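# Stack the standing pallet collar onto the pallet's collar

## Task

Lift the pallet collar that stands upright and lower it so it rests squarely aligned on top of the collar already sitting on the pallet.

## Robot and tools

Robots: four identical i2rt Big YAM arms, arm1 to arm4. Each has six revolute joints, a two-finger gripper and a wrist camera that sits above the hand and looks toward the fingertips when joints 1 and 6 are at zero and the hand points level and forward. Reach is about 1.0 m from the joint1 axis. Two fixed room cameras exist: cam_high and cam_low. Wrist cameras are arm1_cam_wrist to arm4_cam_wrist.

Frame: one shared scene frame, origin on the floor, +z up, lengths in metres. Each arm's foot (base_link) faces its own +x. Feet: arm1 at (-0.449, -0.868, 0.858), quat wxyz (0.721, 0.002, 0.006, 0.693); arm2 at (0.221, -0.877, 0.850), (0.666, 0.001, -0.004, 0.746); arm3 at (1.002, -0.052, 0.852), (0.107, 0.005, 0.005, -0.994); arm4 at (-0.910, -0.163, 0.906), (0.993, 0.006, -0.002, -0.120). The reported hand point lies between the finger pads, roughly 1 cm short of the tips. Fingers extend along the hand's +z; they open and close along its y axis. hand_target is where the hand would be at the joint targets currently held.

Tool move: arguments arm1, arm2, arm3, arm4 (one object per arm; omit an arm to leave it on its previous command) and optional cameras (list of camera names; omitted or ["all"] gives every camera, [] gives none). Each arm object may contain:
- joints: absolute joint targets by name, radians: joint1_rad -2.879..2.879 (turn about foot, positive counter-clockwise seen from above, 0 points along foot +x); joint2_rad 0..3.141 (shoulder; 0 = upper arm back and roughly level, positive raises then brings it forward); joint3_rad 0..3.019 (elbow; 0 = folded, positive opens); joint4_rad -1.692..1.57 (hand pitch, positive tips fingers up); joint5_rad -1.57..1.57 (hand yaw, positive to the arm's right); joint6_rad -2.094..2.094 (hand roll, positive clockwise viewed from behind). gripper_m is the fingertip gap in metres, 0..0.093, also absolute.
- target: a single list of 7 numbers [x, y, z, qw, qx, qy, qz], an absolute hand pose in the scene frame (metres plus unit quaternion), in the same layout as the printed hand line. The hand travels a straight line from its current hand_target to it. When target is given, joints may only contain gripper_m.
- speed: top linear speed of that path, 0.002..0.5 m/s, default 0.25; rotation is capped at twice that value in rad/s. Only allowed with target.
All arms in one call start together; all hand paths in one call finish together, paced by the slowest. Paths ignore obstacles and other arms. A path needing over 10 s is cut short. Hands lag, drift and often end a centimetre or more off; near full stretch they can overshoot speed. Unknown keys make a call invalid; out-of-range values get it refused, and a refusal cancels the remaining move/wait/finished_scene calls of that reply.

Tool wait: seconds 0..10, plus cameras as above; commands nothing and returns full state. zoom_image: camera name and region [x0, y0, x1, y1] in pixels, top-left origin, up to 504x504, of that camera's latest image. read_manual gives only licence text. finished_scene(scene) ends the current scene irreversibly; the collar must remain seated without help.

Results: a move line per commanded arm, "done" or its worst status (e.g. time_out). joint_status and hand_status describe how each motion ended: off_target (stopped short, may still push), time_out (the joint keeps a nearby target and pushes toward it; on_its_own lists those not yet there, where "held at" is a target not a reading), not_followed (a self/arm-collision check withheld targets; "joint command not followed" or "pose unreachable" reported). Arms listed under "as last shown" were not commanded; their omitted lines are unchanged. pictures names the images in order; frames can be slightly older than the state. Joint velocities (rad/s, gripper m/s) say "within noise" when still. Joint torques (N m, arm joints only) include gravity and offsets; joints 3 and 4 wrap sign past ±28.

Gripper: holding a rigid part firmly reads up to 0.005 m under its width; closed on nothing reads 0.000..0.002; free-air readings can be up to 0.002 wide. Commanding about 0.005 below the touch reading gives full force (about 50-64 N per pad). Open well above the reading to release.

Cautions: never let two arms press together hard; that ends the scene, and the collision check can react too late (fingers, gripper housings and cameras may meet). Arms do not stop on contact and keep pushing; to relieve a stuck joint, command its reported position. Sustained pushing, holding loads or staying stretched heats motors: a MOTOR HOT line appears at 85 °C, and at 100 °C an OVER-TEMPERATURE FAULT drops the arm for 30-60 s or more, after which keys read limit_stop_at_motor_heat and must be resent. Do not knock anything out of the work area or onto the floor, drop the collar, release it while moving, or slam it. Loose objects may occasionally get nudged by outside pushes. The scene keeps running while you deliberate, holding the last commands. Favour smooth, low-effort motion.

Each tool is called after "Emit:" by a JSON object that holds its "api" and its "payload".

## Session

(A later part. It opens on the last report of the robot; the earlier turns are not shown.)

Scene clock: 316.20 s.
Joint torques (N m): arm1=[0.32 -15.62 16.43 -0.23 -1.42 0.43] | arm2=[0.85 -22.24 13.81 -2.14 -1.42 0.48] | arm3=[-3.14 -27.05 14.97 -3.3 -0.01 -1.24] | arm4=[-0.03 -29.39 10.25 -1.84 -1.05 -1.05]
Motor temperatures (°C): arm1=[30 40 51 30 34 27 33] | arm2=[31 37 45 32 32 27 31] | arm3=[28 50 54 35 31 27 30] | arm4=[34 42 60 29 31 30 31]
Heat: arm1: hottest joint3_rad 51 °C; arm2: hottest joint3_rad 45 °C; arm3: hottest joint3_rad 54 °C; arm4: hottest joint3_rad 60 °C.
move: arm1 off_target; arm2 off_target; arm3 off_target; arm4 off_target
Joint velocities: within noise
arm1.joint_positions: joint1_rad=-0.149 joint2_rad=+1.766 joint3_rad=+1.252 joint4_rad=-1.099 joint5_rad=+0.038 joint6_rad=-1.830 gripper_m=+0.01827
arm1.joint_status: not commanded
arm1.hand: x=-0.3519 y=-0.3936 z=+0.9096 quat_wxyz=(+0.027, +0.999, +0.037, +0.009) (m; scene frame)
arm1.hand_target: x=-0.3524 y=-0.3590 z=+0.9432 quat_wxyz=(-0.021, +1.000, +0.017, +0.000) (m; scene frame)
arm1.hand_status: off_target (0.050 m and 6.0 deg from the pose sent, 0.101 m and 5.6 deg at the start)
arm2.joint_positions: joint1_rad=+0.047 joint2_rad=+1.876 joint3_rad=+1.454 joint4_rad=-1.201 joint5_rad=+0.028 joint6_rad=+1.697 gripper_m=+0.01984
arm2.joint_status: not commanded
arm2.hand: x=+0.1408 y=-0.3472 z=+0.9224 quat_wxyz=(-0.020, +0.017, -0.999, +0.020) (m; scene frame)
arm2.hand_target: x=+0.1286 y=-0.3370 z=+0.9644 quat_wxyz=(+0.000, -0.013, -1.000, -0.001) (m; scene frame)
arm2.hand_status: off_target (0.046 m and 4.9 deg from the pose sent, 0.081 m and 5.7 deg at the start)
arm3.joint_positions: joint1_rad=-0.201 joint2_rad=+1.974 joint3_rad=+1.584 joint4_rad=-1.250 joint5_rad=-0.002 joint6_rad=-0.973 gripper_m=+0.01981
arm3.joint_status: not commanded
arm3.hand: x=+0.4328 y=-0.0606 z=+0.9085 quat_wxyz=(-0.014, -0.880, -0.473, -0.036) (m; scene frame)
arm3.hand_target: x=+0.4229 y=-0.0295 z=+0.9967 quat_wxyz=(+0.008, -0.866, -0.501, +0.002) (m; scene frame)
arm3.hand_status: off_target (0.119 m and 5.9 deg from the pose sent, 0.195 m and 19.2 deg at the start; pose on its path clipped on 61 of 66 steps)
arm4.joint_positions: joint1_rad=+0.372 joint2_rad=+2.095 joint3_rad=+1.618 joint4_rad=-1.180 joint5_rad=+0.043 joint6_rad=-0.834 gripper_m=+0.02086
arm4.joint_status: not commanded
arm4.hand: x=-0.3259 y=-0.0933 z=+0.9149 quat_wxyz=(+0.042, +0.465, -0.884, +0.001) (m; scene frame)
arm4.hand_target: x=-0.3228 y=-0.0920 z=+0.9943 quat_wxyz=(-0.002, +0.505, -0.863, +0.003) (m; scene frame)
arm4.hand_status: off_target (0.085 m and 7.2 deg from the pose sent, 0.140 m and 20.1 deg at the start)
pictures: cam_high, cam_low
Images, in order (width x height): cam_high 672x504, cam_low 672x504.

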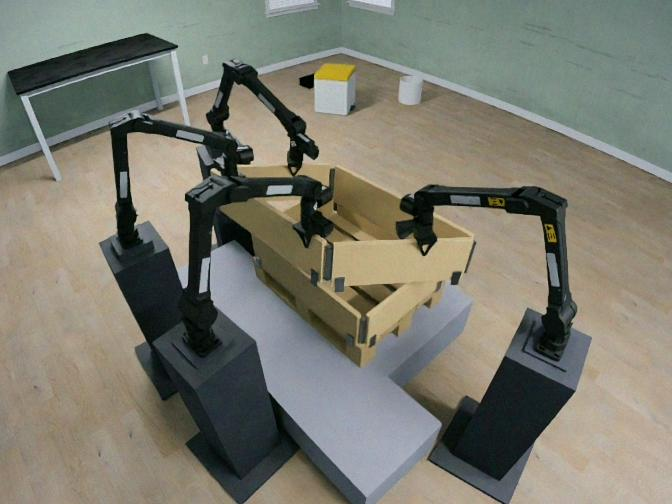

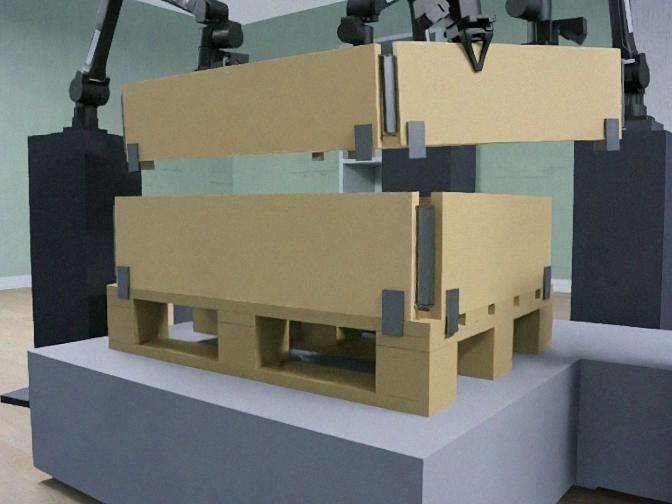

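Emit:
{"api": "move", "payload": {"arm1": {"target":[-0.312,-0.297,0.942,-0.02,0.9998,0.010,0],"speed":0.1}, "arm2": {"target":[0.168,-0.288,0.962,0,0.020,1,0],"speed":0.1}, "arm3": {"target":[0.357,0.080,1.02,0,0.775,0.632,0],"speed":0.1}, "arm4": {"target":[-0.372,-0.007,1.0,0,-0.64,0.768,0],"speed":0.1}, "cameras": ["cam_low","cam_high"]}}

Emit:
{"api": "move", "payload": {"arm1": {"target":[-0.272,-0.24,0.942,-0.02,0.9998,0.005,0],"speed":0.1}, "arm2": {"target":[0.208,-0.237,0.96,0,0.025,1,0],"speed":0.1}, "arm3": {"target":[0.30,0.142,1.02,0,0.675,0.738,0],"speed":0.1}, "arm4": {"target":[-0.425,0.055,1.0,0,-0.745,0.667,0],"speed":0.1}}}

Scene clock: 323.47 s.
Joint torques (N m): arm1=[-0.03 -16.97 19 0.44 -1.31 0.46] | arm2=[0.32 -24.53 14.06 -2.09 -1.03 0.51] | arm3=[-2.78 -28.1 15.88 -3.49 -0.11 -1.49] | arm4=[-1.49 -29.74 10.95 -1.85 -0.82 -1.52]
Motor temperatures (°C): arm1=[30 40 52 30 35 27 33] | arm2=[31 38 44 32 32 27 31] | arm3=[28 50 56 35 30 28 30] | arm4=[34 43 58 29 31 31 31]
Heat: arm1: hottest joint3_rad 52 °C; arm2: hottest joint3_rad 44 °C; arm3: hottest joint3_rad 56 °C; arm4: hottest joint3_rad 58 °C.
move: arm1 off_target; arm2 off_target; arm3 off_target; arm4 off_target
Joint velocities: within noise
arm1.joint_positions: joint1_rad=-0.194 joint2_rad=+1.906 joint3_rad=+1.453 joint4_rad=-1.191 joint5_rad=+0.032 joint6_rad=-1.872 gripper_m=+0.01827
arm1.joint_status: not commanded
arm1.hand: x=-0.3195 y=-0.3477 z=+0.9069 quat_wxyz=(+0.042, +0.999, +0.035, +0.000) (m; scene frame)
arm1.hand_target: x=-0.3129 y=-0.3022 z=+0.9445 quat_wxyz=(-0.021, +1.000, +0.011, -0.001) (m; scene frame)
arm1.hand_status: off_target (0.062 m and 7.6 deg from the pose sent, 0.109 m and 6.3 deg at the start)
arm2.joint_positions: joint1_rad=-0.026 joint2_rad=+1.989 joint3_rad=+1.604 joint4_rad=-1.246 joint5_rad=+0.020 joint6_rad=+1.625 gripper_m=+0.01984
arm2.joint_status: not commanded
arm2.hand: x=+0.1750 y=-0.3020 z=+0.9138 quat_wxyz=(-0.014, +0.017, -0.999, +0.025) (m; scene frame)
arm2.hand_target: x=+0.1687 y=-0.2900 z=+0.9614 quat_wxyz=(+0.000, -0.019, -1.000, -0.001) (m; scene frame)
arm2.hand_status: off_target (0.051 m and 5.4 deg from the pose sent, 0.076 m and 5.4 deg at the start)
arm3.joint_positions: joint1_rad=-0.348 joint2_rad=+2.150 joint3_rad=+1.816 joint4_rad=-1.290 joint5_rad=-0.002 joint6_rad=-1.401 gripper_m=+0.02015
arm3.joint_status: not commanded
arm3.hand: x=+0.3741 y=+0.0320 z=+0.8868 quat_wxyz=(-0.017, -0.806, -0.592, -0.025) (m; scene frame)
arm3.hand_target: x=+0.3672 y=+0.0639 z=+0.9760 quat_wxyz=(+0.010, -0.777, -0.629, +0.002) (m; scene frame)
arm3.hand_status: off_target (0.143 m and 6.8 deg from the pose sent, 0.195 m and 22.3 deg at the start; pose on its path clipped on 76 of 80 steps)
arm4.joint_positions: joint1_rad=+0.553 joint2_rad=+2.035 joint3_rad=+1.471 joint4_rad=-1.133 joint5_rad=+0.043 joint6_rad=-0.940 gripper_m=+0.02148
arm4.joint_status: not commanded
arm4.hand: x=-0.3900 y=-0.0026 z=+0.9025 quat_wxyz=(+0.060, +0.587, -0.808, -0.002) (m; scene frame)
arm4.hand_target: x=-0.3756 y=-0.0072 z=+0.9926 quat_wxyz=(+0.000, +0.637, -0.771, +0.007) (m; scene frame)
arm4.hand_status: off_target (0.099 m and 10.3 deg from the pose sent, 0.130 m and 24.6 deg at the start)
pictures: cam_high, cam_low
Images, in order (width x height): cam_high 672x504, cam_low 672x504.

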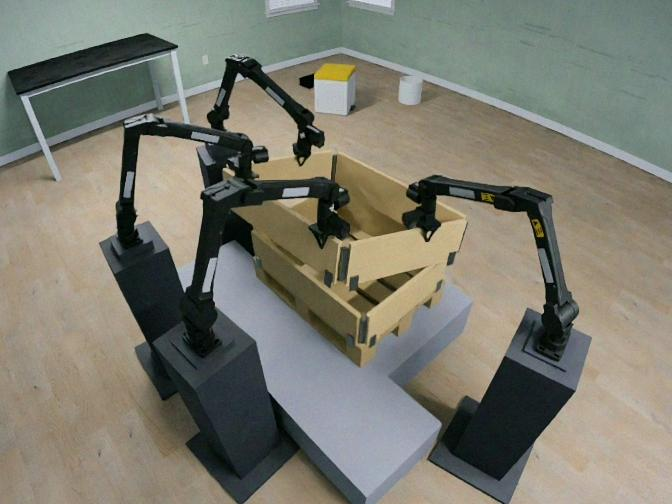

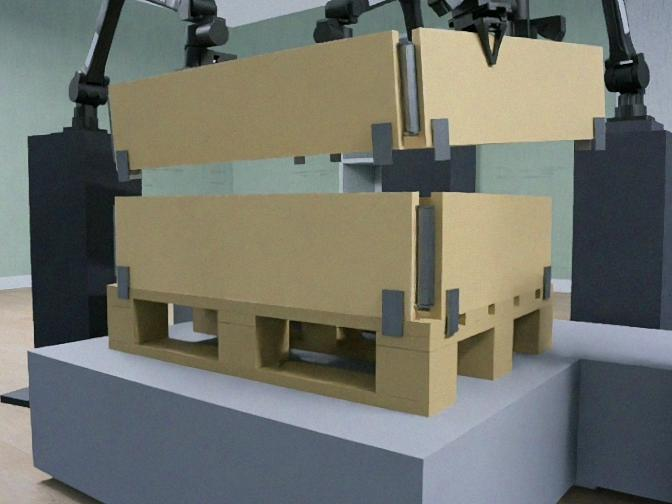

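Scene clock: 326.50 s.
Joint torques (N m): arm1=[0.21 -19.55 20.9 0.96 -1.34 0.56] | arm2=[0.32 -27.11 14.54 -1.95 -0.99 0.61] | arm3=[-1.67 -30.8 16.55 -3.71 -0.08 -1.22] | arm4=[-3.02 -28.81 10.97 -1.57 -0.68 -1.63]
Motor temperatures (°C): arm1=[30 41 53 30 35 27 33] | arm2=[31 38 44 32 32 27 31] | arm3=[28 50 56 35 30 28 30] | arm4=[34 43 58 29 31 32 31]
Heat: arm1: hottest joint3_rad 53 °C; arm2: hottest joint3_rad 44 °C; arm3: hottest joint3_rad 56 °C; arm4: hottest joint3_rad 58 °C.
move: arm1 off_target; arm2 off_target; arm3 off_target; arm4 off_target
Joint velocities: within noise
arm1.joint_positions: joint1_rad=-0.237 joint2_rad=+2.069 joint3_rad=+1.696 joint4_rad=-1.304 joint5_rad=+0.029 joint6_rad=-1.915 gripper_m=+0.01827
arm1.joint_status: not commanded
arm1.hand: x=-0.2826 y=-0.2999 z=+0.9000 quat_wxyz=(+0.057, +0.998, +0.035, -0.008) (m; scene frame)
arm1.hand_target: x=-0.2742 y=-0.2477 z=+0.9461 quat_wxyz=(-0.022, +1.000, +0.007, -0.002) (m; scene frame)
arm1.hand_status: off_target (0.074 m and 9.6 deg from the pose sent, 0.123 m and 7.9 deg at the start)
arm2.joint_positions: joint1_rad=-0.096 joint2_rad=+2.125 joint3_rad=+1.806 joint4_rad=-1.322 joint5_rad=+0.017 joint6_rad=+1.552 gripper_m=+0.01984
arm2.joint_status: not commanded
arm2.hand: x=+0.2137 y=-0.2530 z=+0.9056 quat_wxyz=(-0.011, +0.018, -0.999, +0.032) (m; scene frame)
arm2.hand_target: x=+0.2081 y=-0.2396 z=+0.9591 quat_wxyz=(+0.001, -0.023, -1.000, -0.001) (m; scene frame)
arm2.hand_status: off_target (0.057 m and 6.3 deg from the pose sent, 0.086 m and 5.8 deg at the start)
arm3.joint_positions: joint1_rad=-0.432 joint2_rad=+2.401 joint3_rad=+2.229 joint4_rad=-1.437 joint5_rad=-0.008 joint6_rad=-1.791 gripper_m=+0.02105
arm3.joint_status: not commanded
arm3.hand: x=+0.3047 y=+0.1006 z=+0.8720 quat_wxyz=(-0.018, -0.706, -0.708, -0.014) (m; scene frame)
arm3.hand_target: x=+0.3052 y=+0.1257 z=+0.9639 quat_wxyz=(+0.010, -0.677, -0.736, +0.002) (m; scene frame)
arm3.hand_status: off_target (0.154 m and 5.6 deg from the pose sent, 0.188 m and 22.8 deg at the start; pose on its path clipped on 88 of 91 steps)
arm4.joint_positions: joint1_rad=+0.721 joint2_rad=+1.977 joint3_rad=+1.308 joint4_rad=-1.051 joint5_rad=+0.043 joint6_rad=-1.073 gripper_m=+0.02192
arm4.joint_status: not commanded
arm4.hand: x=-0.4659 y=+0.0599 z=+0.8832 quat_wxyz=(+0.072, +0.701, -0.710, -0.003) (m; scene frame)
arm4.hand_target: x=-0.4374 y=+0.0545 z=+0.9709 quat_wxyz=(+0.001, +0.742, -0.670, +0.009) (m; scene frame)
arm4.hand_status: off_target (0.124 m and 10.9 deg from the pose sent, 0.119 m and 25.3 deg at the start; pose on its path clipped on 63 of 91 steps)
pictures: arm1_cam_wrist, arm2_cam_wrist, arm3_cam_wrist, arm4_cam_wrist, cam_high, cam_low
Images, in order (width x height): arm1_cam_wrist 672x504, arm2_cam_wrist 672x504, arm3_cam_wrist 672x504, arm4_cam_wrist 672x504, cam_high 672x504, cam_low 672x504.

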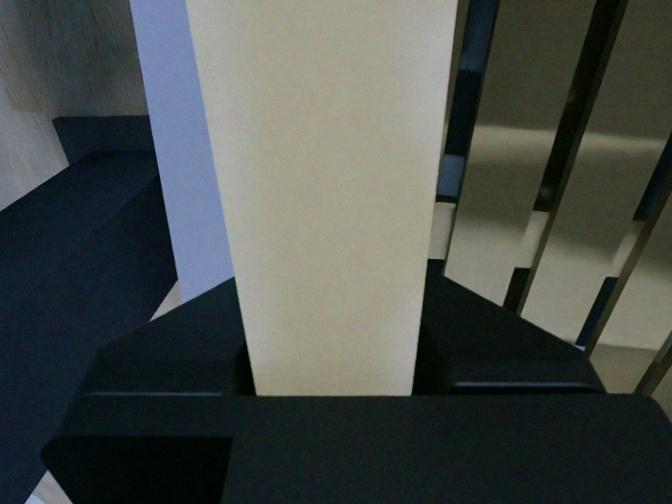

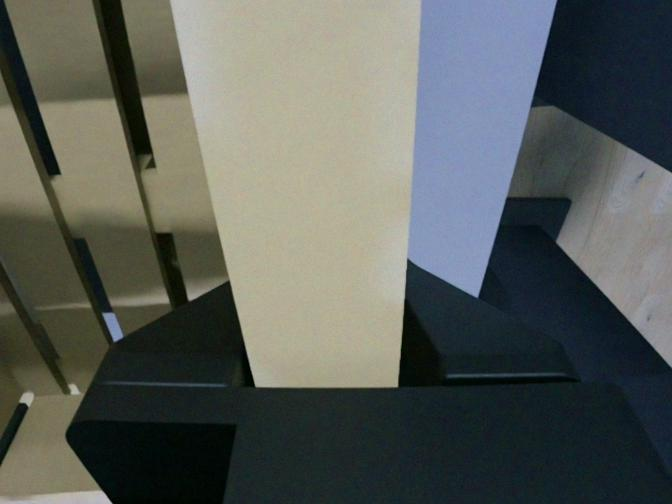

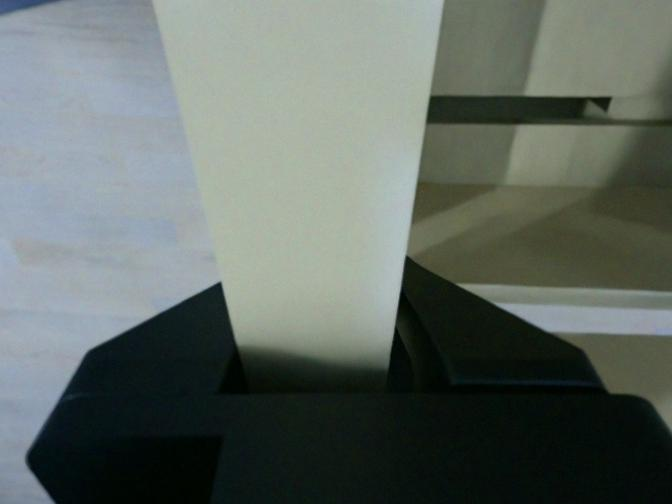

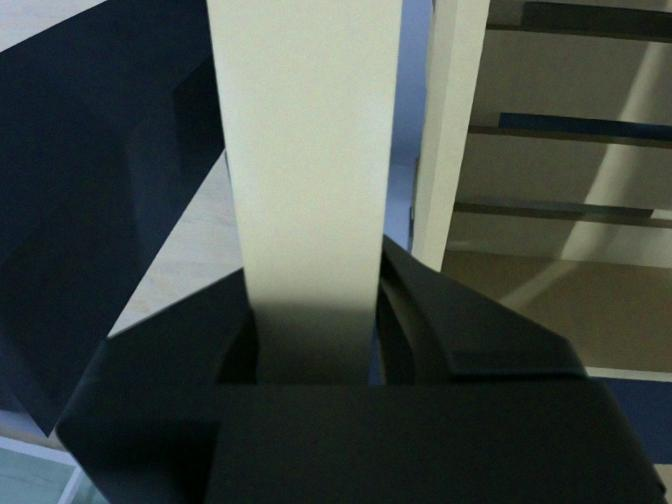

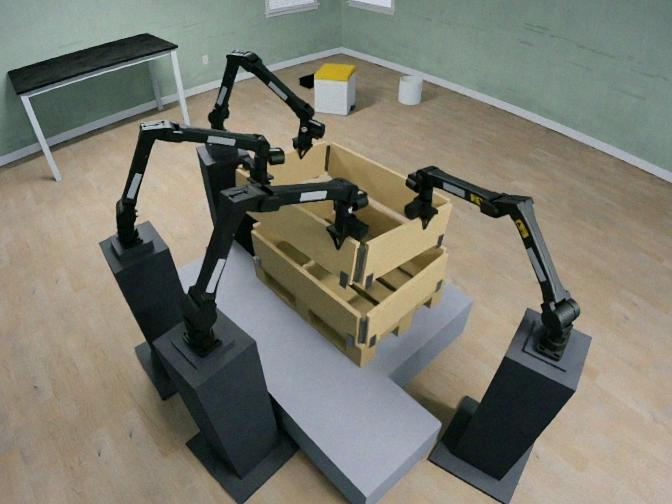

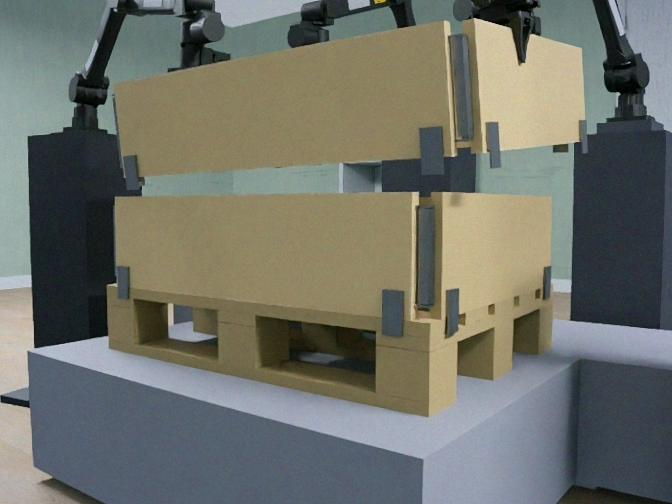

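Emit:
{"api": "zoom_image", "payload": {"camera": "cam_high", "region": [220, 120, 480, 380]}}

Emit:
{"api": "zoom_image", "payload": {"camera": "cam_low", "region": [90, 0, 594, 378]}}

Emit:
{"api": "zoom_image", "payload": {"camera": "arm4_cam_wrist", "region": [200, 0, 672, 400]}}

Emit:
{"api": "zoom_image", "payload": {"camera": "arm3_cam_wrist", "region": [200, 0, 672, 400]}}

Emit:
{"api": "zoom_image", "payload": {"camera": "arm1_cam_wrist", "region": [130, 0, 672, 400]}}

Scaled by 1.938 from the camera's 672x504 image, which has a finer 960x720 frame.

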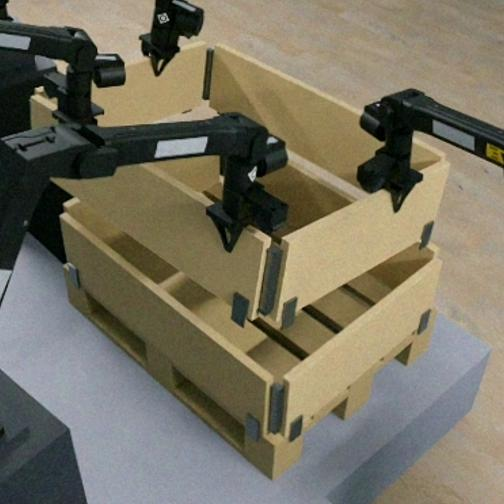

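Scaled by 1.000.

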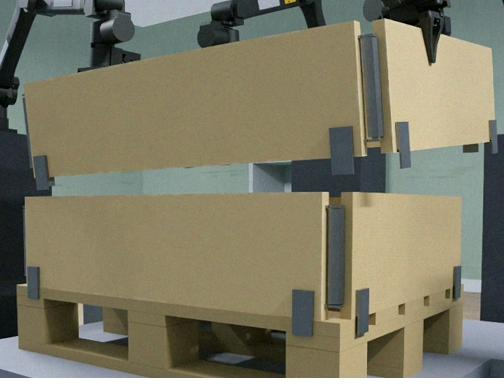

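Scaled by 1.068 from the camera's 672x504 image, which has a finer 960x720 frame.

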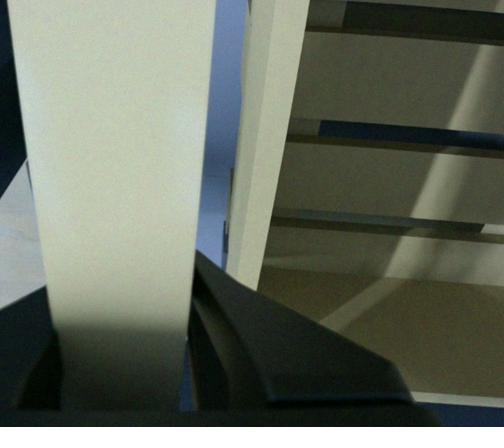

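Scaled by 1.068 from the camera's 672x504 image, which has a finer 960x720 frame.

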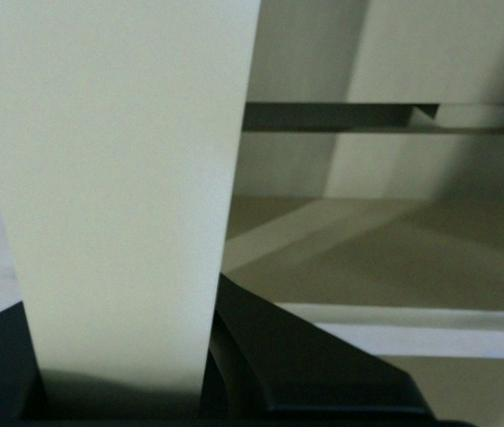

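Region (130, 0, 672, 400) is 542x400 pixels. A region can be at most 504 by 504 pixels.

Emit:
{"api": "move", "payload": {"arm1": {"target":[-0.172,-0.288,0.925,-0.03,0.9995,0.0,0],"speed":0.08}, "arm2": {"target":[0.308,-0.287,0.94,0,0.030,1,0],"speed":0.08}, "arm3": {"target":[0.40,0.086,1.02,0,0.675,0.738,0],"speed":0.08}, "arm4": {"target":[-0.325,0.005,1.02,0,-0.745,0.667,0],"speed":0.08}}}

Emit:
{"api": "zoom_image", "payload": {"camera": "cam_high", "region": [220, 120, 480, 380]}}

Emit:
{"api": "zoom_image", "payload": {"camera": "cam_low", "region": [90, 0, 594, 378]}}

Scene clock: 407.20 s.
Joint torques (N m): arm1=[0.32 -21.48 15.08 1.96 -1.56 0.58] | arm2=[0.44 -27.05 8.51 -0.83 -1.03 0.64] | arm3=[-0.73 -32.38 9.72 -3.02 -0.17 -0.73] | arm4=[-4.37 -26.46 16.36 -3.47 -0.8 -1.27]
Motor temperatures (°C): arm1=[30 44 74 29 38 27 33] | arm2=[31 40 42 31 32 28 32] | arm3=[28 60 60 35 29 29 31] | arm4=[34 46 53 29 31 37 32]
Heat: arm1: hottest joint3_rad 74 °C; arm2: hottest joint3_rad 42 °C; arm3: hottest joint2_rad 60 °C; arm4: hottest joint3_rad 53 °C.
move: arm1 off_target; arm2 off_target; arm3 off_target; arm4 off_target
Joint velocities: within noise
arm1.joint_positions: joint1_rad=-0.413 joint2_rad=+2.082 joint3_rad=+1.696 joint4_rad=-1.260 joint5_rad=+0.020 joint6_rad=-2.080 gripper_m=+0.01827
arm1.joint_status: not commanded
arm1.hand: x=-0.1830 y=-0.3284 z=+0.8901 quat_wxyz=(+0.041, +0.999, +0.029, -0.014) (m; scene frame)
arm1.hand_target: x=-0.1735 y=-0.2916 z=+0.9274 quat_wxyz=(-0.030, +1.000, +0.002, -0.002) (m; scene frame)
arm1.hand_status: off_target (0.055 m and 8.9 deg from the pose sent, 0.114 m and 10.8 deg at the start)
arm2.joint_positions: joint1_rad=-0.262 joint2_rad=+2.046 joint3_rad=+1.668 joint4_rad=-1.243 joint5_rad=+0.022 joint6_rad=+1.394 gripper_m=+0.01984
arm2.joint_status: not commanded
arm2.hand: x=+0.3143 y=-0.2859 z=+0.9039 quat_wxyz=(-0.009, +0.014, -1.000, +0.023) (m; scene frame)
arm2.hand_target: x=+0.3085 y=-0.2872 z=+0.9390 quat_wxyz=(+0.000, -0.028, -1.000, +0.001) (m; scene frame)
arm2.hand_status: off_target (0.037 m and 5.7 deg from the pose sent, 0.106 m and 6.7 deg at the start)
arm3.joint_positions: joint1_rad=-0.408 joint2_rad=+2.143 joint3_rad=+1.782 joint4_rad=-1.265 joint5_rad=+0.003 joint6_rad=-1.811 gripper_m=+0.02108
arm3.joint_status: not commanded
arm3.hand: x=+0.3865 y=+0.0689 z=+0.8792 quat_wxyz=(-0.022, -0.690, -0.723, -0.023) (m; scene frame)
arm3.hand_target: x=+0.3961 y=+0.0811 z=+0.9697 quat_wxyz=(+0.005, -0.675, -0.737, -0.005) (m; scene frame)
arm3.hand_status: off_target (0.142 m and 4.4 deg from the pose sent, 0.177 m and 5.6 deg at the start; pose on its path clipped on 76 of 81 steps)
arm4.joint_positions: joint1_rad=+0.603 joint2_rad=+2.074 joint3_rad=+1.471 joint4_rad=-1.048 joint5_rad=+0.040 joint6_rad=-1.245 gripper_m=+0.02072
arm4.joint_status: not commanded
arm4.hand: x=-0.3848 y=+0.0292 z=+0.8802 quat_wxyz=(+0.038, +0.720, -0.692, -0.001) (m; scene frame)
arm4.hand_target: x=-0.3517 y=+0.0118 z=+0.9671 quat_wxyz=(-0.004, +0.743, -0.669, +0.008) (m; scene frame)
arm4.hand_status: off_target (0.154 m and 6.0 deg from the pose sent, 0.204 m and 10.9 deg at the start; pose on its path clipped on 77 of 81 steps)
pictures: arm1_cam_wrist, arm2_cam_wrist, arm3_cam_wrist, arm4_cam_wrist, cam_high, cam_low
Images, in order (width x height): arm1_cam_wrist 672x504, arm2_cam_wrist 672x504, arm3_cam_wrist 672x504, arm4_cam_wrist 672x504, cam_high 672x504, cam_low 672x504.

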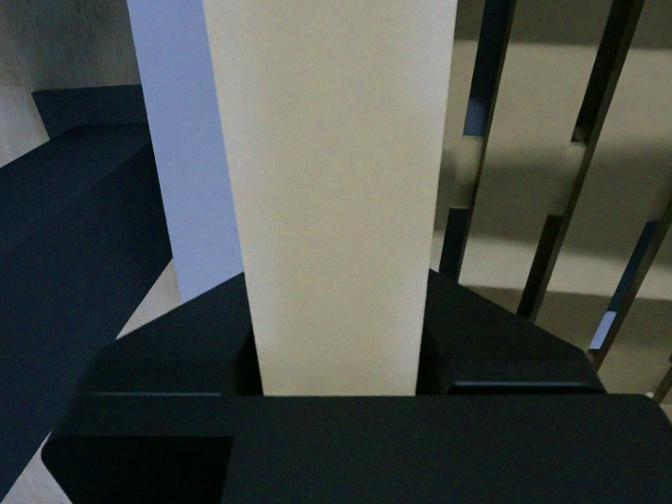

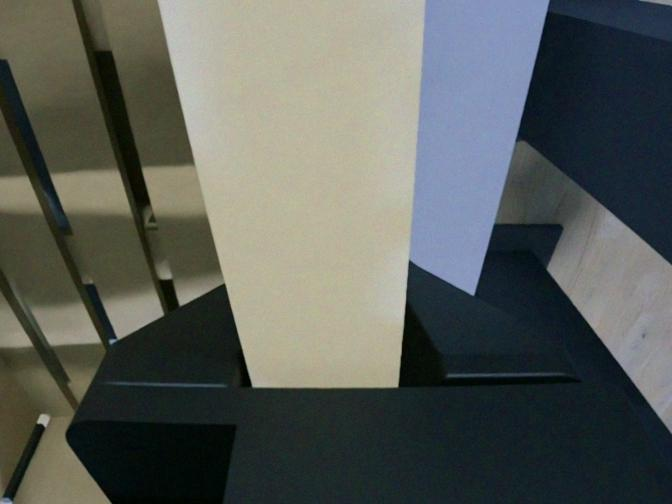

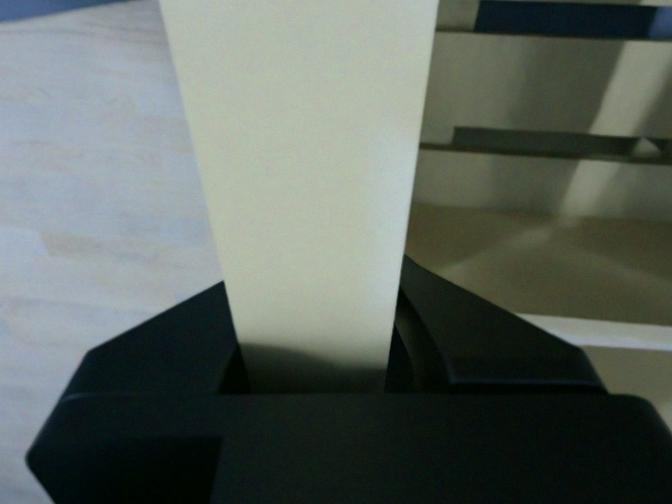

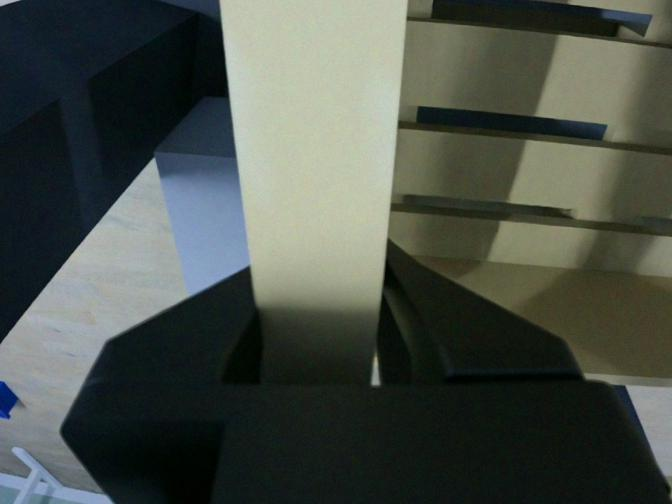

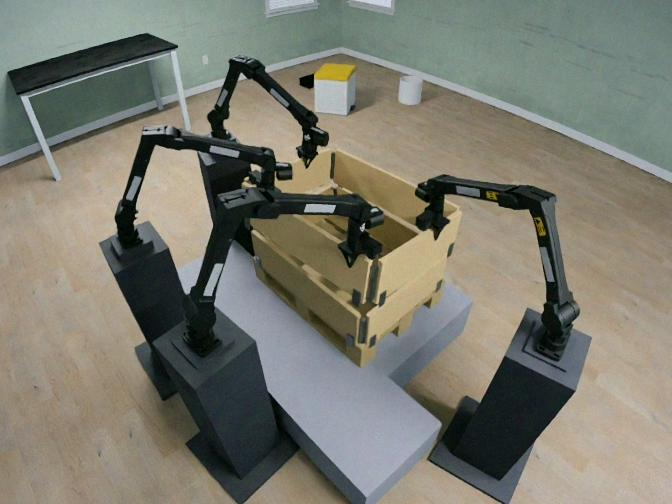

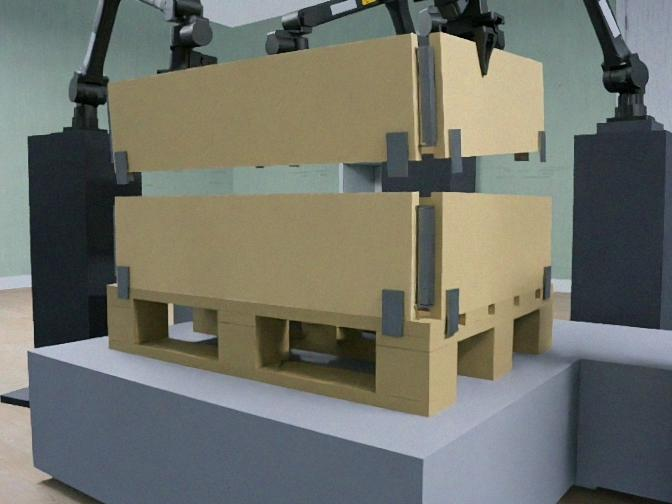

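Scaled by 1.938 from the camera's 672x504 image, which has a finer 960x720 frame.

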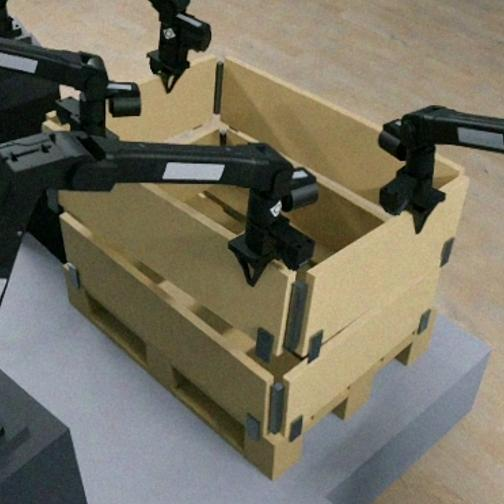

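Scaled by 1.000.

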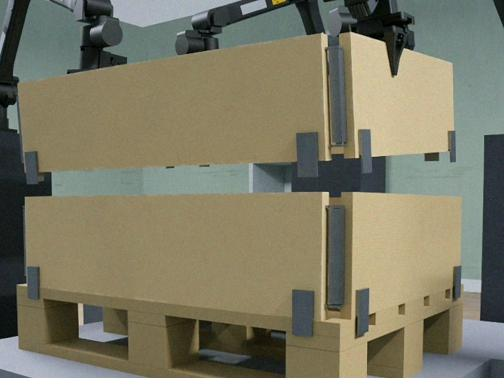

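Emit:
{"api": "move", "payload": {"arm1": {"target":[-0.168,-0.320,0.885,-0.03,0.9995,-0.01,0],"speed":0.08}, "arm2": {"target":[0.315,-0.314,0.89,0,0.030,1,0],"speed":0.08}, "arm3": {"target":[0.408,0.055,1.0,0,0.685,0.728,0],"speed":0.08}, "arm4": {"target":[-0.325,-0.02,1.03,0,-0.745,0.667,0],"speed":0.08}}}

Emit:
{"api": "zoom_image", "payload": {"camera": "cam_high", "region": [220, 120, 480, 380]}}

Emit:
{"api": "zoom_image", "payload": {"camera": "cam_low", "region": [90, 0, 594, 378]}}

Scene clock: 417.20 s.
Joint torques (N m): arm1=[0.09 -21.25 11 2.22 -1 0.63] | arm2=[0.32 -24.23 7.3 -0.85 -0.98 0.53] | arm3=[-0.26 -32.56 8.9 -3.41 -0.64 -0.5] | arm4=[-3.78 -27.52 14.31 -3.22 0.13 -1.17]
Motor temperatures (°C): arm1=[30 44 71 29 39 28 33] | arm2=[31 40 41 31 32 28 32] | arm3=[28 59 59 35 29 29 31] | arm4=[34 48 55 29 31 36 32]
Heat: arm1: hottest joint3_rad 71 °C; arm2: hottest joint3_rad 41 °C; arm3: hottest joint2_rad 59 °C; arm4: hottest joint3_rad 55 °C.
move: arm1 off_target; arm2 off_target; arm3 off_target; arm4 off_target
Joint velocities: within noise
arm1.joint_positions: joint1_rad=-0.439 joint2_rad=+2.066 joint3_rad=+1.587 joint4_rad=-1.136 joint5_rad=+0.003 joint6_rad=-2.092 gripper_m=+0.01827
arm1.joint_status: not commanded
arm1.hand: x=-0.1775 y=-0.3449 z=+0.8616 quat_wxyz=(+0.022, +0.999, +0.022, -0.015) (m; scene frame)
arm1.hand_target: x=-0.1687 y=-0.3213 z=+0.8861 quat_wxyz=(-0.029, +1.000, -0.009, -0.002) (m; scene frame)
arm1.hand_status: off_target (0.035 m and 7.2 deg from the pose sent, 0.018 m and 9.4 deg at the start)
arm2.joint_positions: joint1_rad=-0.279 joint2_rad=+2.012 joint3_rad=+1.516 joint4_rad=-1.091 joint5_rad=+0.022 joint6_rad=+1.388 gripper_m=+0.01984
arm2.joint_status: not commanded
arm2.hand: x=+0.3208 y=-0.3082 z=+0.8706 quat_wxyz=(-0.011, +0.008, -1.000, +0.006) (m; scene frame)
arm2.hand_target: x=+0.3153 y=-0.3138 z=+0.8892 quat_wxyz=(+0.000, -0.029, -1.000, +0.001) (m; scene frame)
arm2.hand_status: off_target (0.021 m and 4.6 deg from the pose sent, 0.031 m and 5.7 deg at the start)
arm3.joint_positions: joint1_rad=-0.372 joint2_rad=+2.126 joint3_rad=+1.715 joint4_rad=-1.206 joint5_rad=+0.004 joint6_rad=-1.766 gripper_m=+0.02113
arm3.joint_status: not commanded
arm3.hand: x=+0.3921 y=+0.0454 z=+0.8655 quat_wxyz=(-0.017, -0.693, -0.720, -0.022) (m; scene frame)
arm3.hand_target: x=+0.4031 y=+0.0520 z=+0.9553 quat_wxyz=(+0.002, -0.686, -0.728, +0.000) (m; scene frame)
arm3.hand_status: off_target (0.136 m and 3.4 deg from the pose sent, 0.124 m and 3.8 deg at the start; pose on its path clipped on 43 of 50 steps)
arm4.joint_positions: joint1_rad=+0.566 joint2_rad=+2.082 joint3_rad=+1.472 joint4_rad=-1.047 joint5_rad=+0.003 joint6_rad=-1.286 gripper_m=+0.02107
arm4.joint_status: not commanded
arm4.hand: x=-0.3806 y=+0.0153 z=+0.8756 quat_wxyz=(+0.032, +0.721, -0.691, -0.020) (m; scene frame)
arm4.hand_target: x=-0.3522 y=-0.0052 z=+0.9626 quat_wxyz=(-0.005, +0.743, -0.669, +0.002) (m; scene frame)
arm4.hand_status: off_target (0.168 m and 5.9 deg from the pose sent, 0.169 m and 6.0 deg at the start; pose on its path clipped on 48 of 50 steps)
pictures: arm1_cam_wrist, arm2_cam_wrist, arm3_cam_wrist, arm4_cam_wrist, cam_high, cam_low
Images, in order (width x height): arm1_cam_wrist 672x504, arm2_cam_wrist 672x504, arm3_cam_wrist 672x504, arm4_cam_wrist 672x504, cam_high 672x504, cam_low 672x504.

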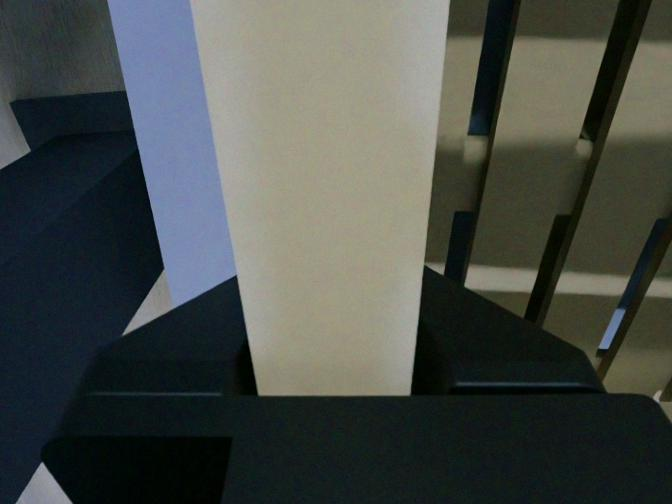

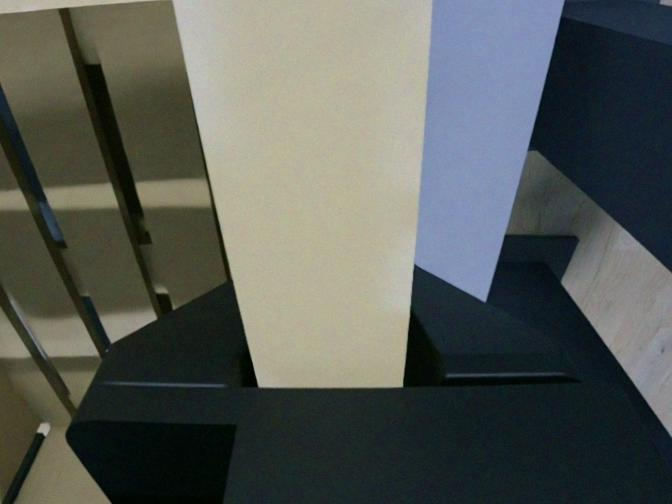

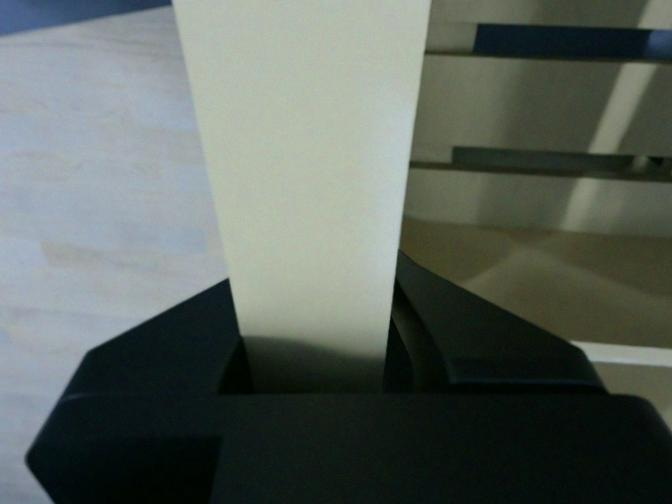

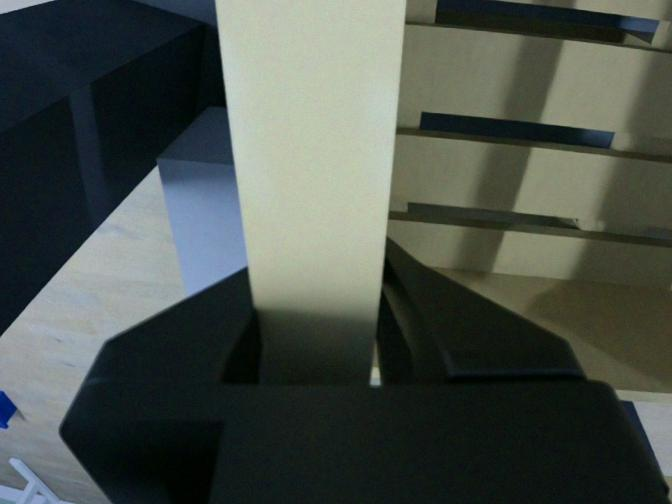

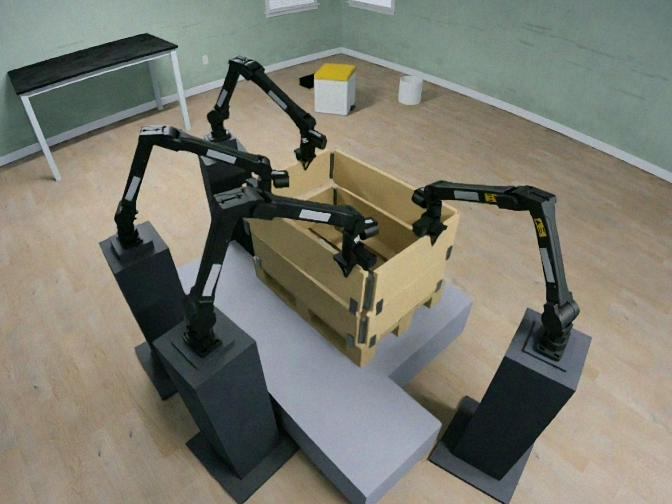

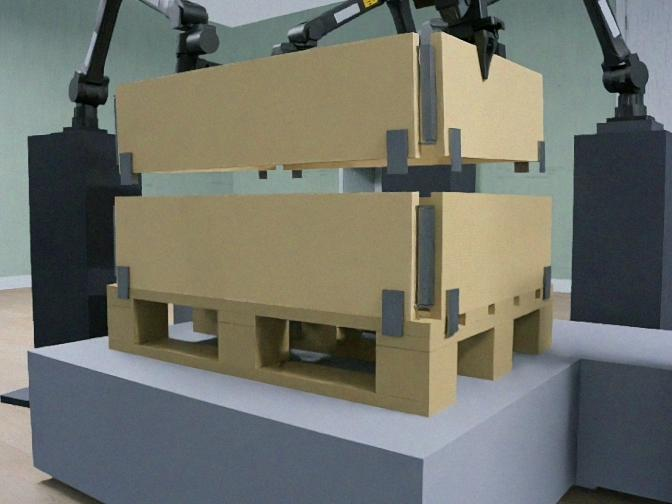

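Scaled by 1.938 from the camera's 672x504 image, which has a finer 960x720 frame.

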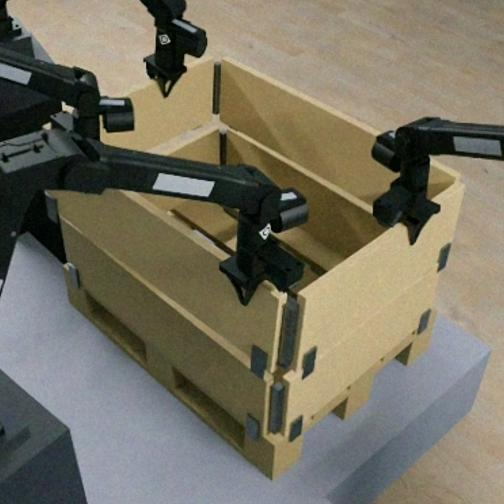

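Scaled by 1.000.

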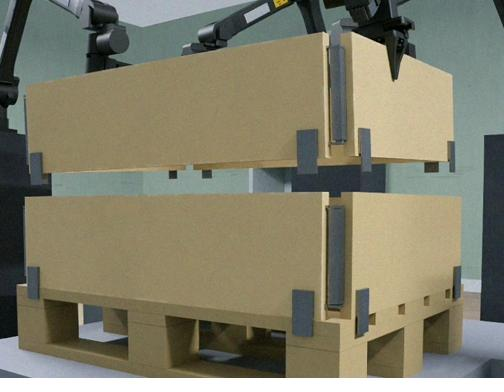

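Emit:
{"api": "move", "payload": {"arm1": {"target":[-0.188,-0.313,0.85,-0.02,0.9998,-0.01,0],"speed":0.06}, "arm2": {"target":[0.298,-0.308,0.855,0,0.030,1,0],"speed":0.06}, "arm3": {"target":[0.408,0.063,0.95,0,0.69,0.723,0],"speed":0.06}, "arm4": {"target":[-0.350,-0.002,0.94,0,-0.74,0.673,0],"speed":0.06}}}

Emit:
{"api": "zoom_image", "payload": {"camera": "cam_high", "region": [220, 120, 480, 380]}}

Emit:
{"api": "zoom_image", "payload": {"camera": "cam_low", "region": [90, 0, 594, 378]}}

Scene clock: 428.77 s.
Joint torques (N m): arm1=[2.96 -18.73 11.15 2.06 -0.69 0.99] | arm2=[2.61 -20.78 7.87 -0.35 -0.95 0.79] | arm3=[-1.67 -31.97 8.58 -3.25 -0.49 -0.62] | arm4=[-2.84 -27.11 12.15 -2.73 0.38 -0.97]
Motor temperatures (°C): arm1=[30 46 65 30 37 28 33] | arm2=[31 42 39 31 32 28 32] | arm3=[28 60 57 35 29 28 31] | arm4=[34 46 55 29 30 36 32]
Heat: arm1: hottest joint3_rad 65 °C; arm2: hottest joint2_rad 42 °C; arm3: hottest joint2_rad 60 °C; arm4: hottest joint3_rad 55 °C.
move: arm1 off_target; arm2 off_target; arm3 off_target; arm4 off_target
Joint velocities: within noise
arm1.joint_positions: joint1_rad=-0.439 joint2_rad=+2.080 joint3_rad=+1.559 joint4_rad=-1.079 joint5_rad=+0.003 joint6_rad=-2.092 gripper_m=+0.01827
arm1.joint_status: not commanded
arm1.hand: x=-0.1777 y=-0.3449 z=+0.8439 quat_wxyz=(+0.016, +1.000, +0.022, -0.011) (m; scene frame)
arm1.hand_target: x=-0.1888 y=-0.3146 z=+0.8510 quat_wxyz=(-0.019, +1.000, -0.008, -0.003) (m; scene frame)
arm1.hand_status: off_target (0.034 m and 5.7 deg from the pose sent, 0.036 m and 6.3 deg at the start)
arm2.joint_positions: joint1_rad=-0.278 joint2_rad=+2.020 joint3_rad=+1.486 joint4_rad=-1.033 joint5_rad=+0.020 joint6_rad=+1.388 gripper_m=+0.01984
arm2.joint_status: not commanded
arm2.hand: x=+0.3200 y=-0.3077 z=+0.8559 quat_wxyz=(-0.012, +0.009, -1.000, -0.004) (m; scene frame)
arm2.hand_target: x=+0.2984 y=-0.3082 z=+0.8552 quat_wxyz=(+0.000, -0.028, -1.000, +0.000) (m; scene frame)
arm2.hand_status: off_target (0.022 m and 4.7 deg from the pose sent, 0.028 m and 4.6 deg at the start)
arm3.joint_positions: joint1_rad=-0.371 joint2_rad=+2.126 joint3_rad=+1.685 joint4_rad=-1.175 joint5_rad=+0.001 joint6_rad=-1.755 gripper_m=+0.02088
arm3.joint_status: not commanded
arm3.hand: x=+0.3964 y=+0.0441 z=+0.8556 quat_wxyz=(-0.017, -0.697, -0.717, -0.020) (m; scene frame)
arm3.hand_target: x=+0.4077 y=+0.0616 z=+0.9413 quat_wxyz=(+0.001, -0.690, -0.723, -0.001) (m; scene frame)
arm3.hand_status: off_target (0.097 m and 3.2 deg from the pose sent, 0.088 m and 3.2 deg at the start)
arm4.joint_positions: joint1_rad=+0.563 joint2_rad=+2.108 joint3_rad=+1.472 joint4_rad=-1.008 joint5_rad=+0.003 joint6_rad=-1.285 gripper_m=+0.02107
arm4.joint_status: not commanded
arm4.hand: x=-0.3755 y=+0.0156 z=+0.8607 quat_wxyz=(+0.027, +0.720, -0.693, -0.018) (m; scene frame)
arm4.hand_target: x=-0.3530 y=-0.0021 z=+0.9355 quat_wxyz=(-0.001, +0.738, -0.675, +0.003) (m; scene frame)
arm4.hand_status: off_target (0.085 m and 4.9 deg from the pose sent, 0.073 m and 5.3 deg at the start)
pictures: arm1_cam_wrist, arm2_cam_wrist, arm3_cam_wrist, arm4_cam_wrist, cam_high, cam_low
Images, in order (width x height): arm1_cam_wrist 672x504, arm2_cam_wrist 672x504, arm3_cam_wrist 672x504, arm4_cam_wrist 672x504, cam_high 672x504, cam_low 672x504.

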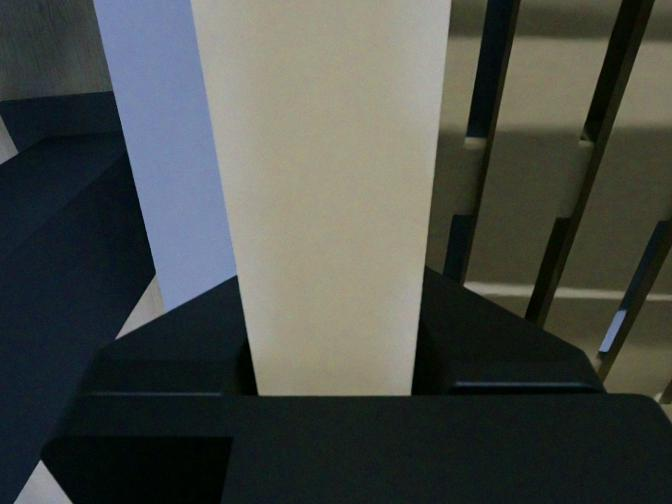

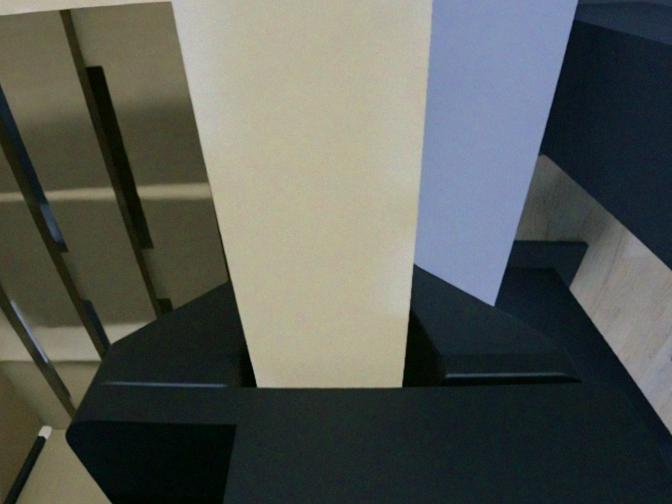

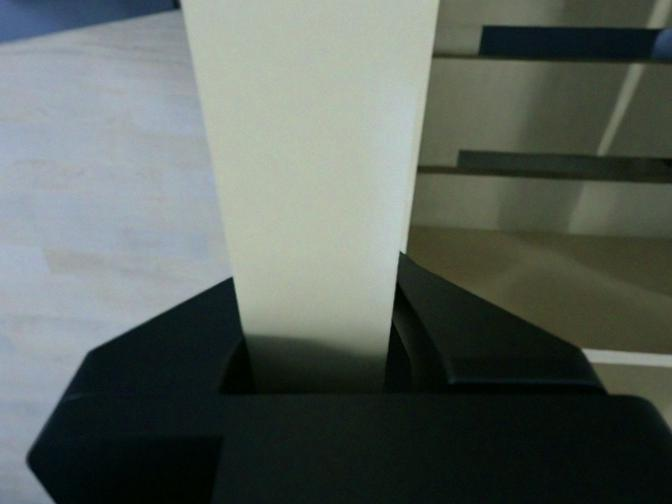

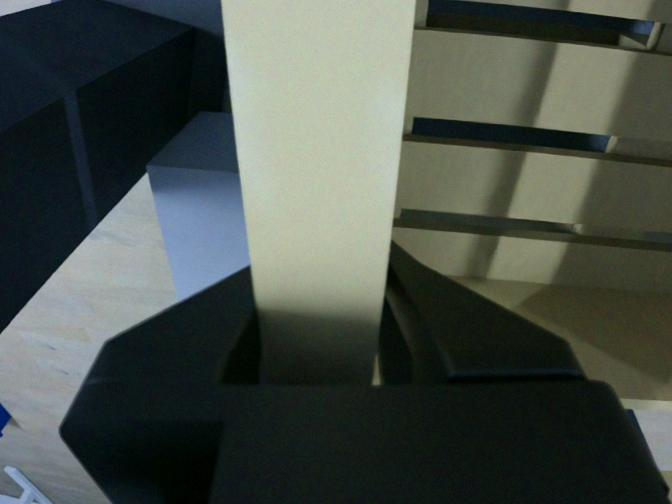

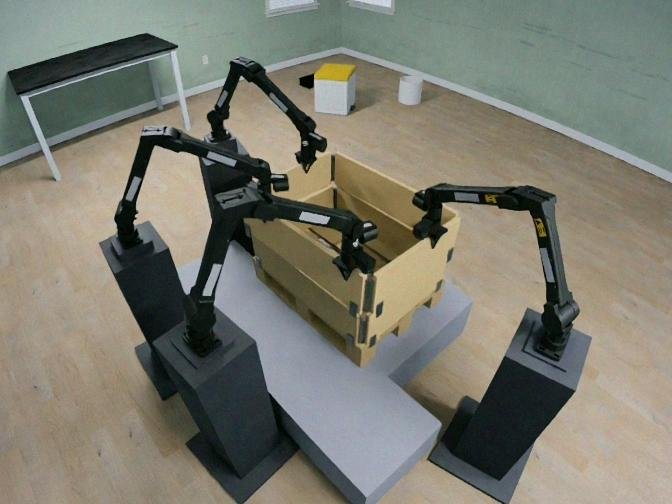

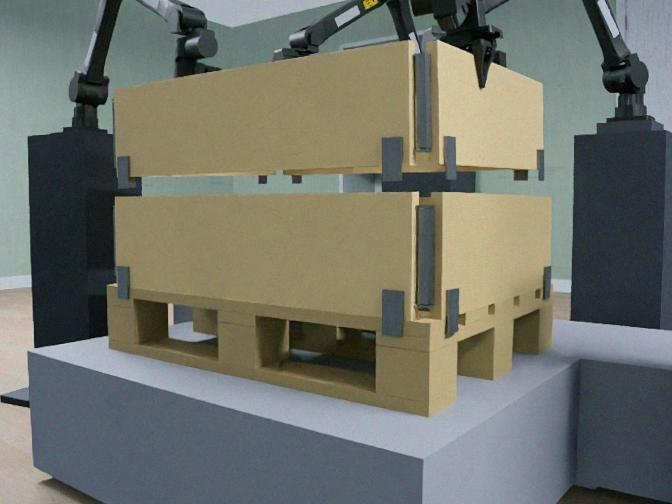

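Scaled by 1.938 from the camera's 672x504 image, which has a finer 960x720 frame.

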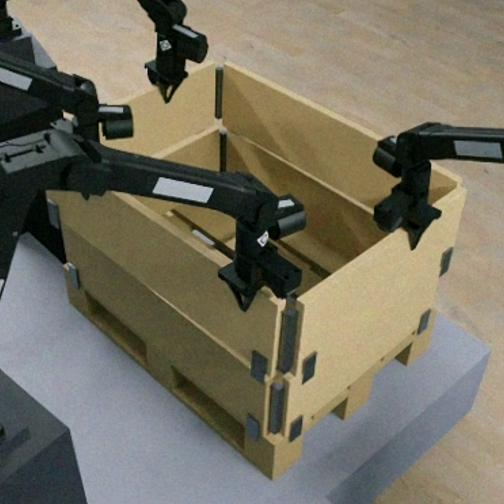

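Scaled by 1.000.

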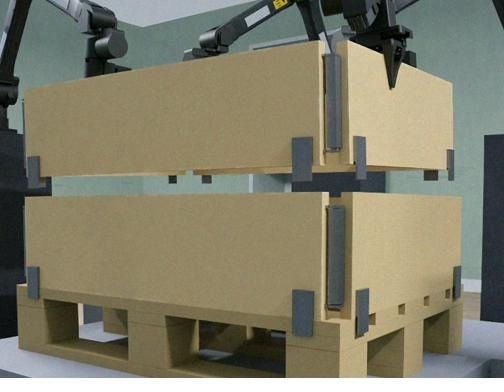

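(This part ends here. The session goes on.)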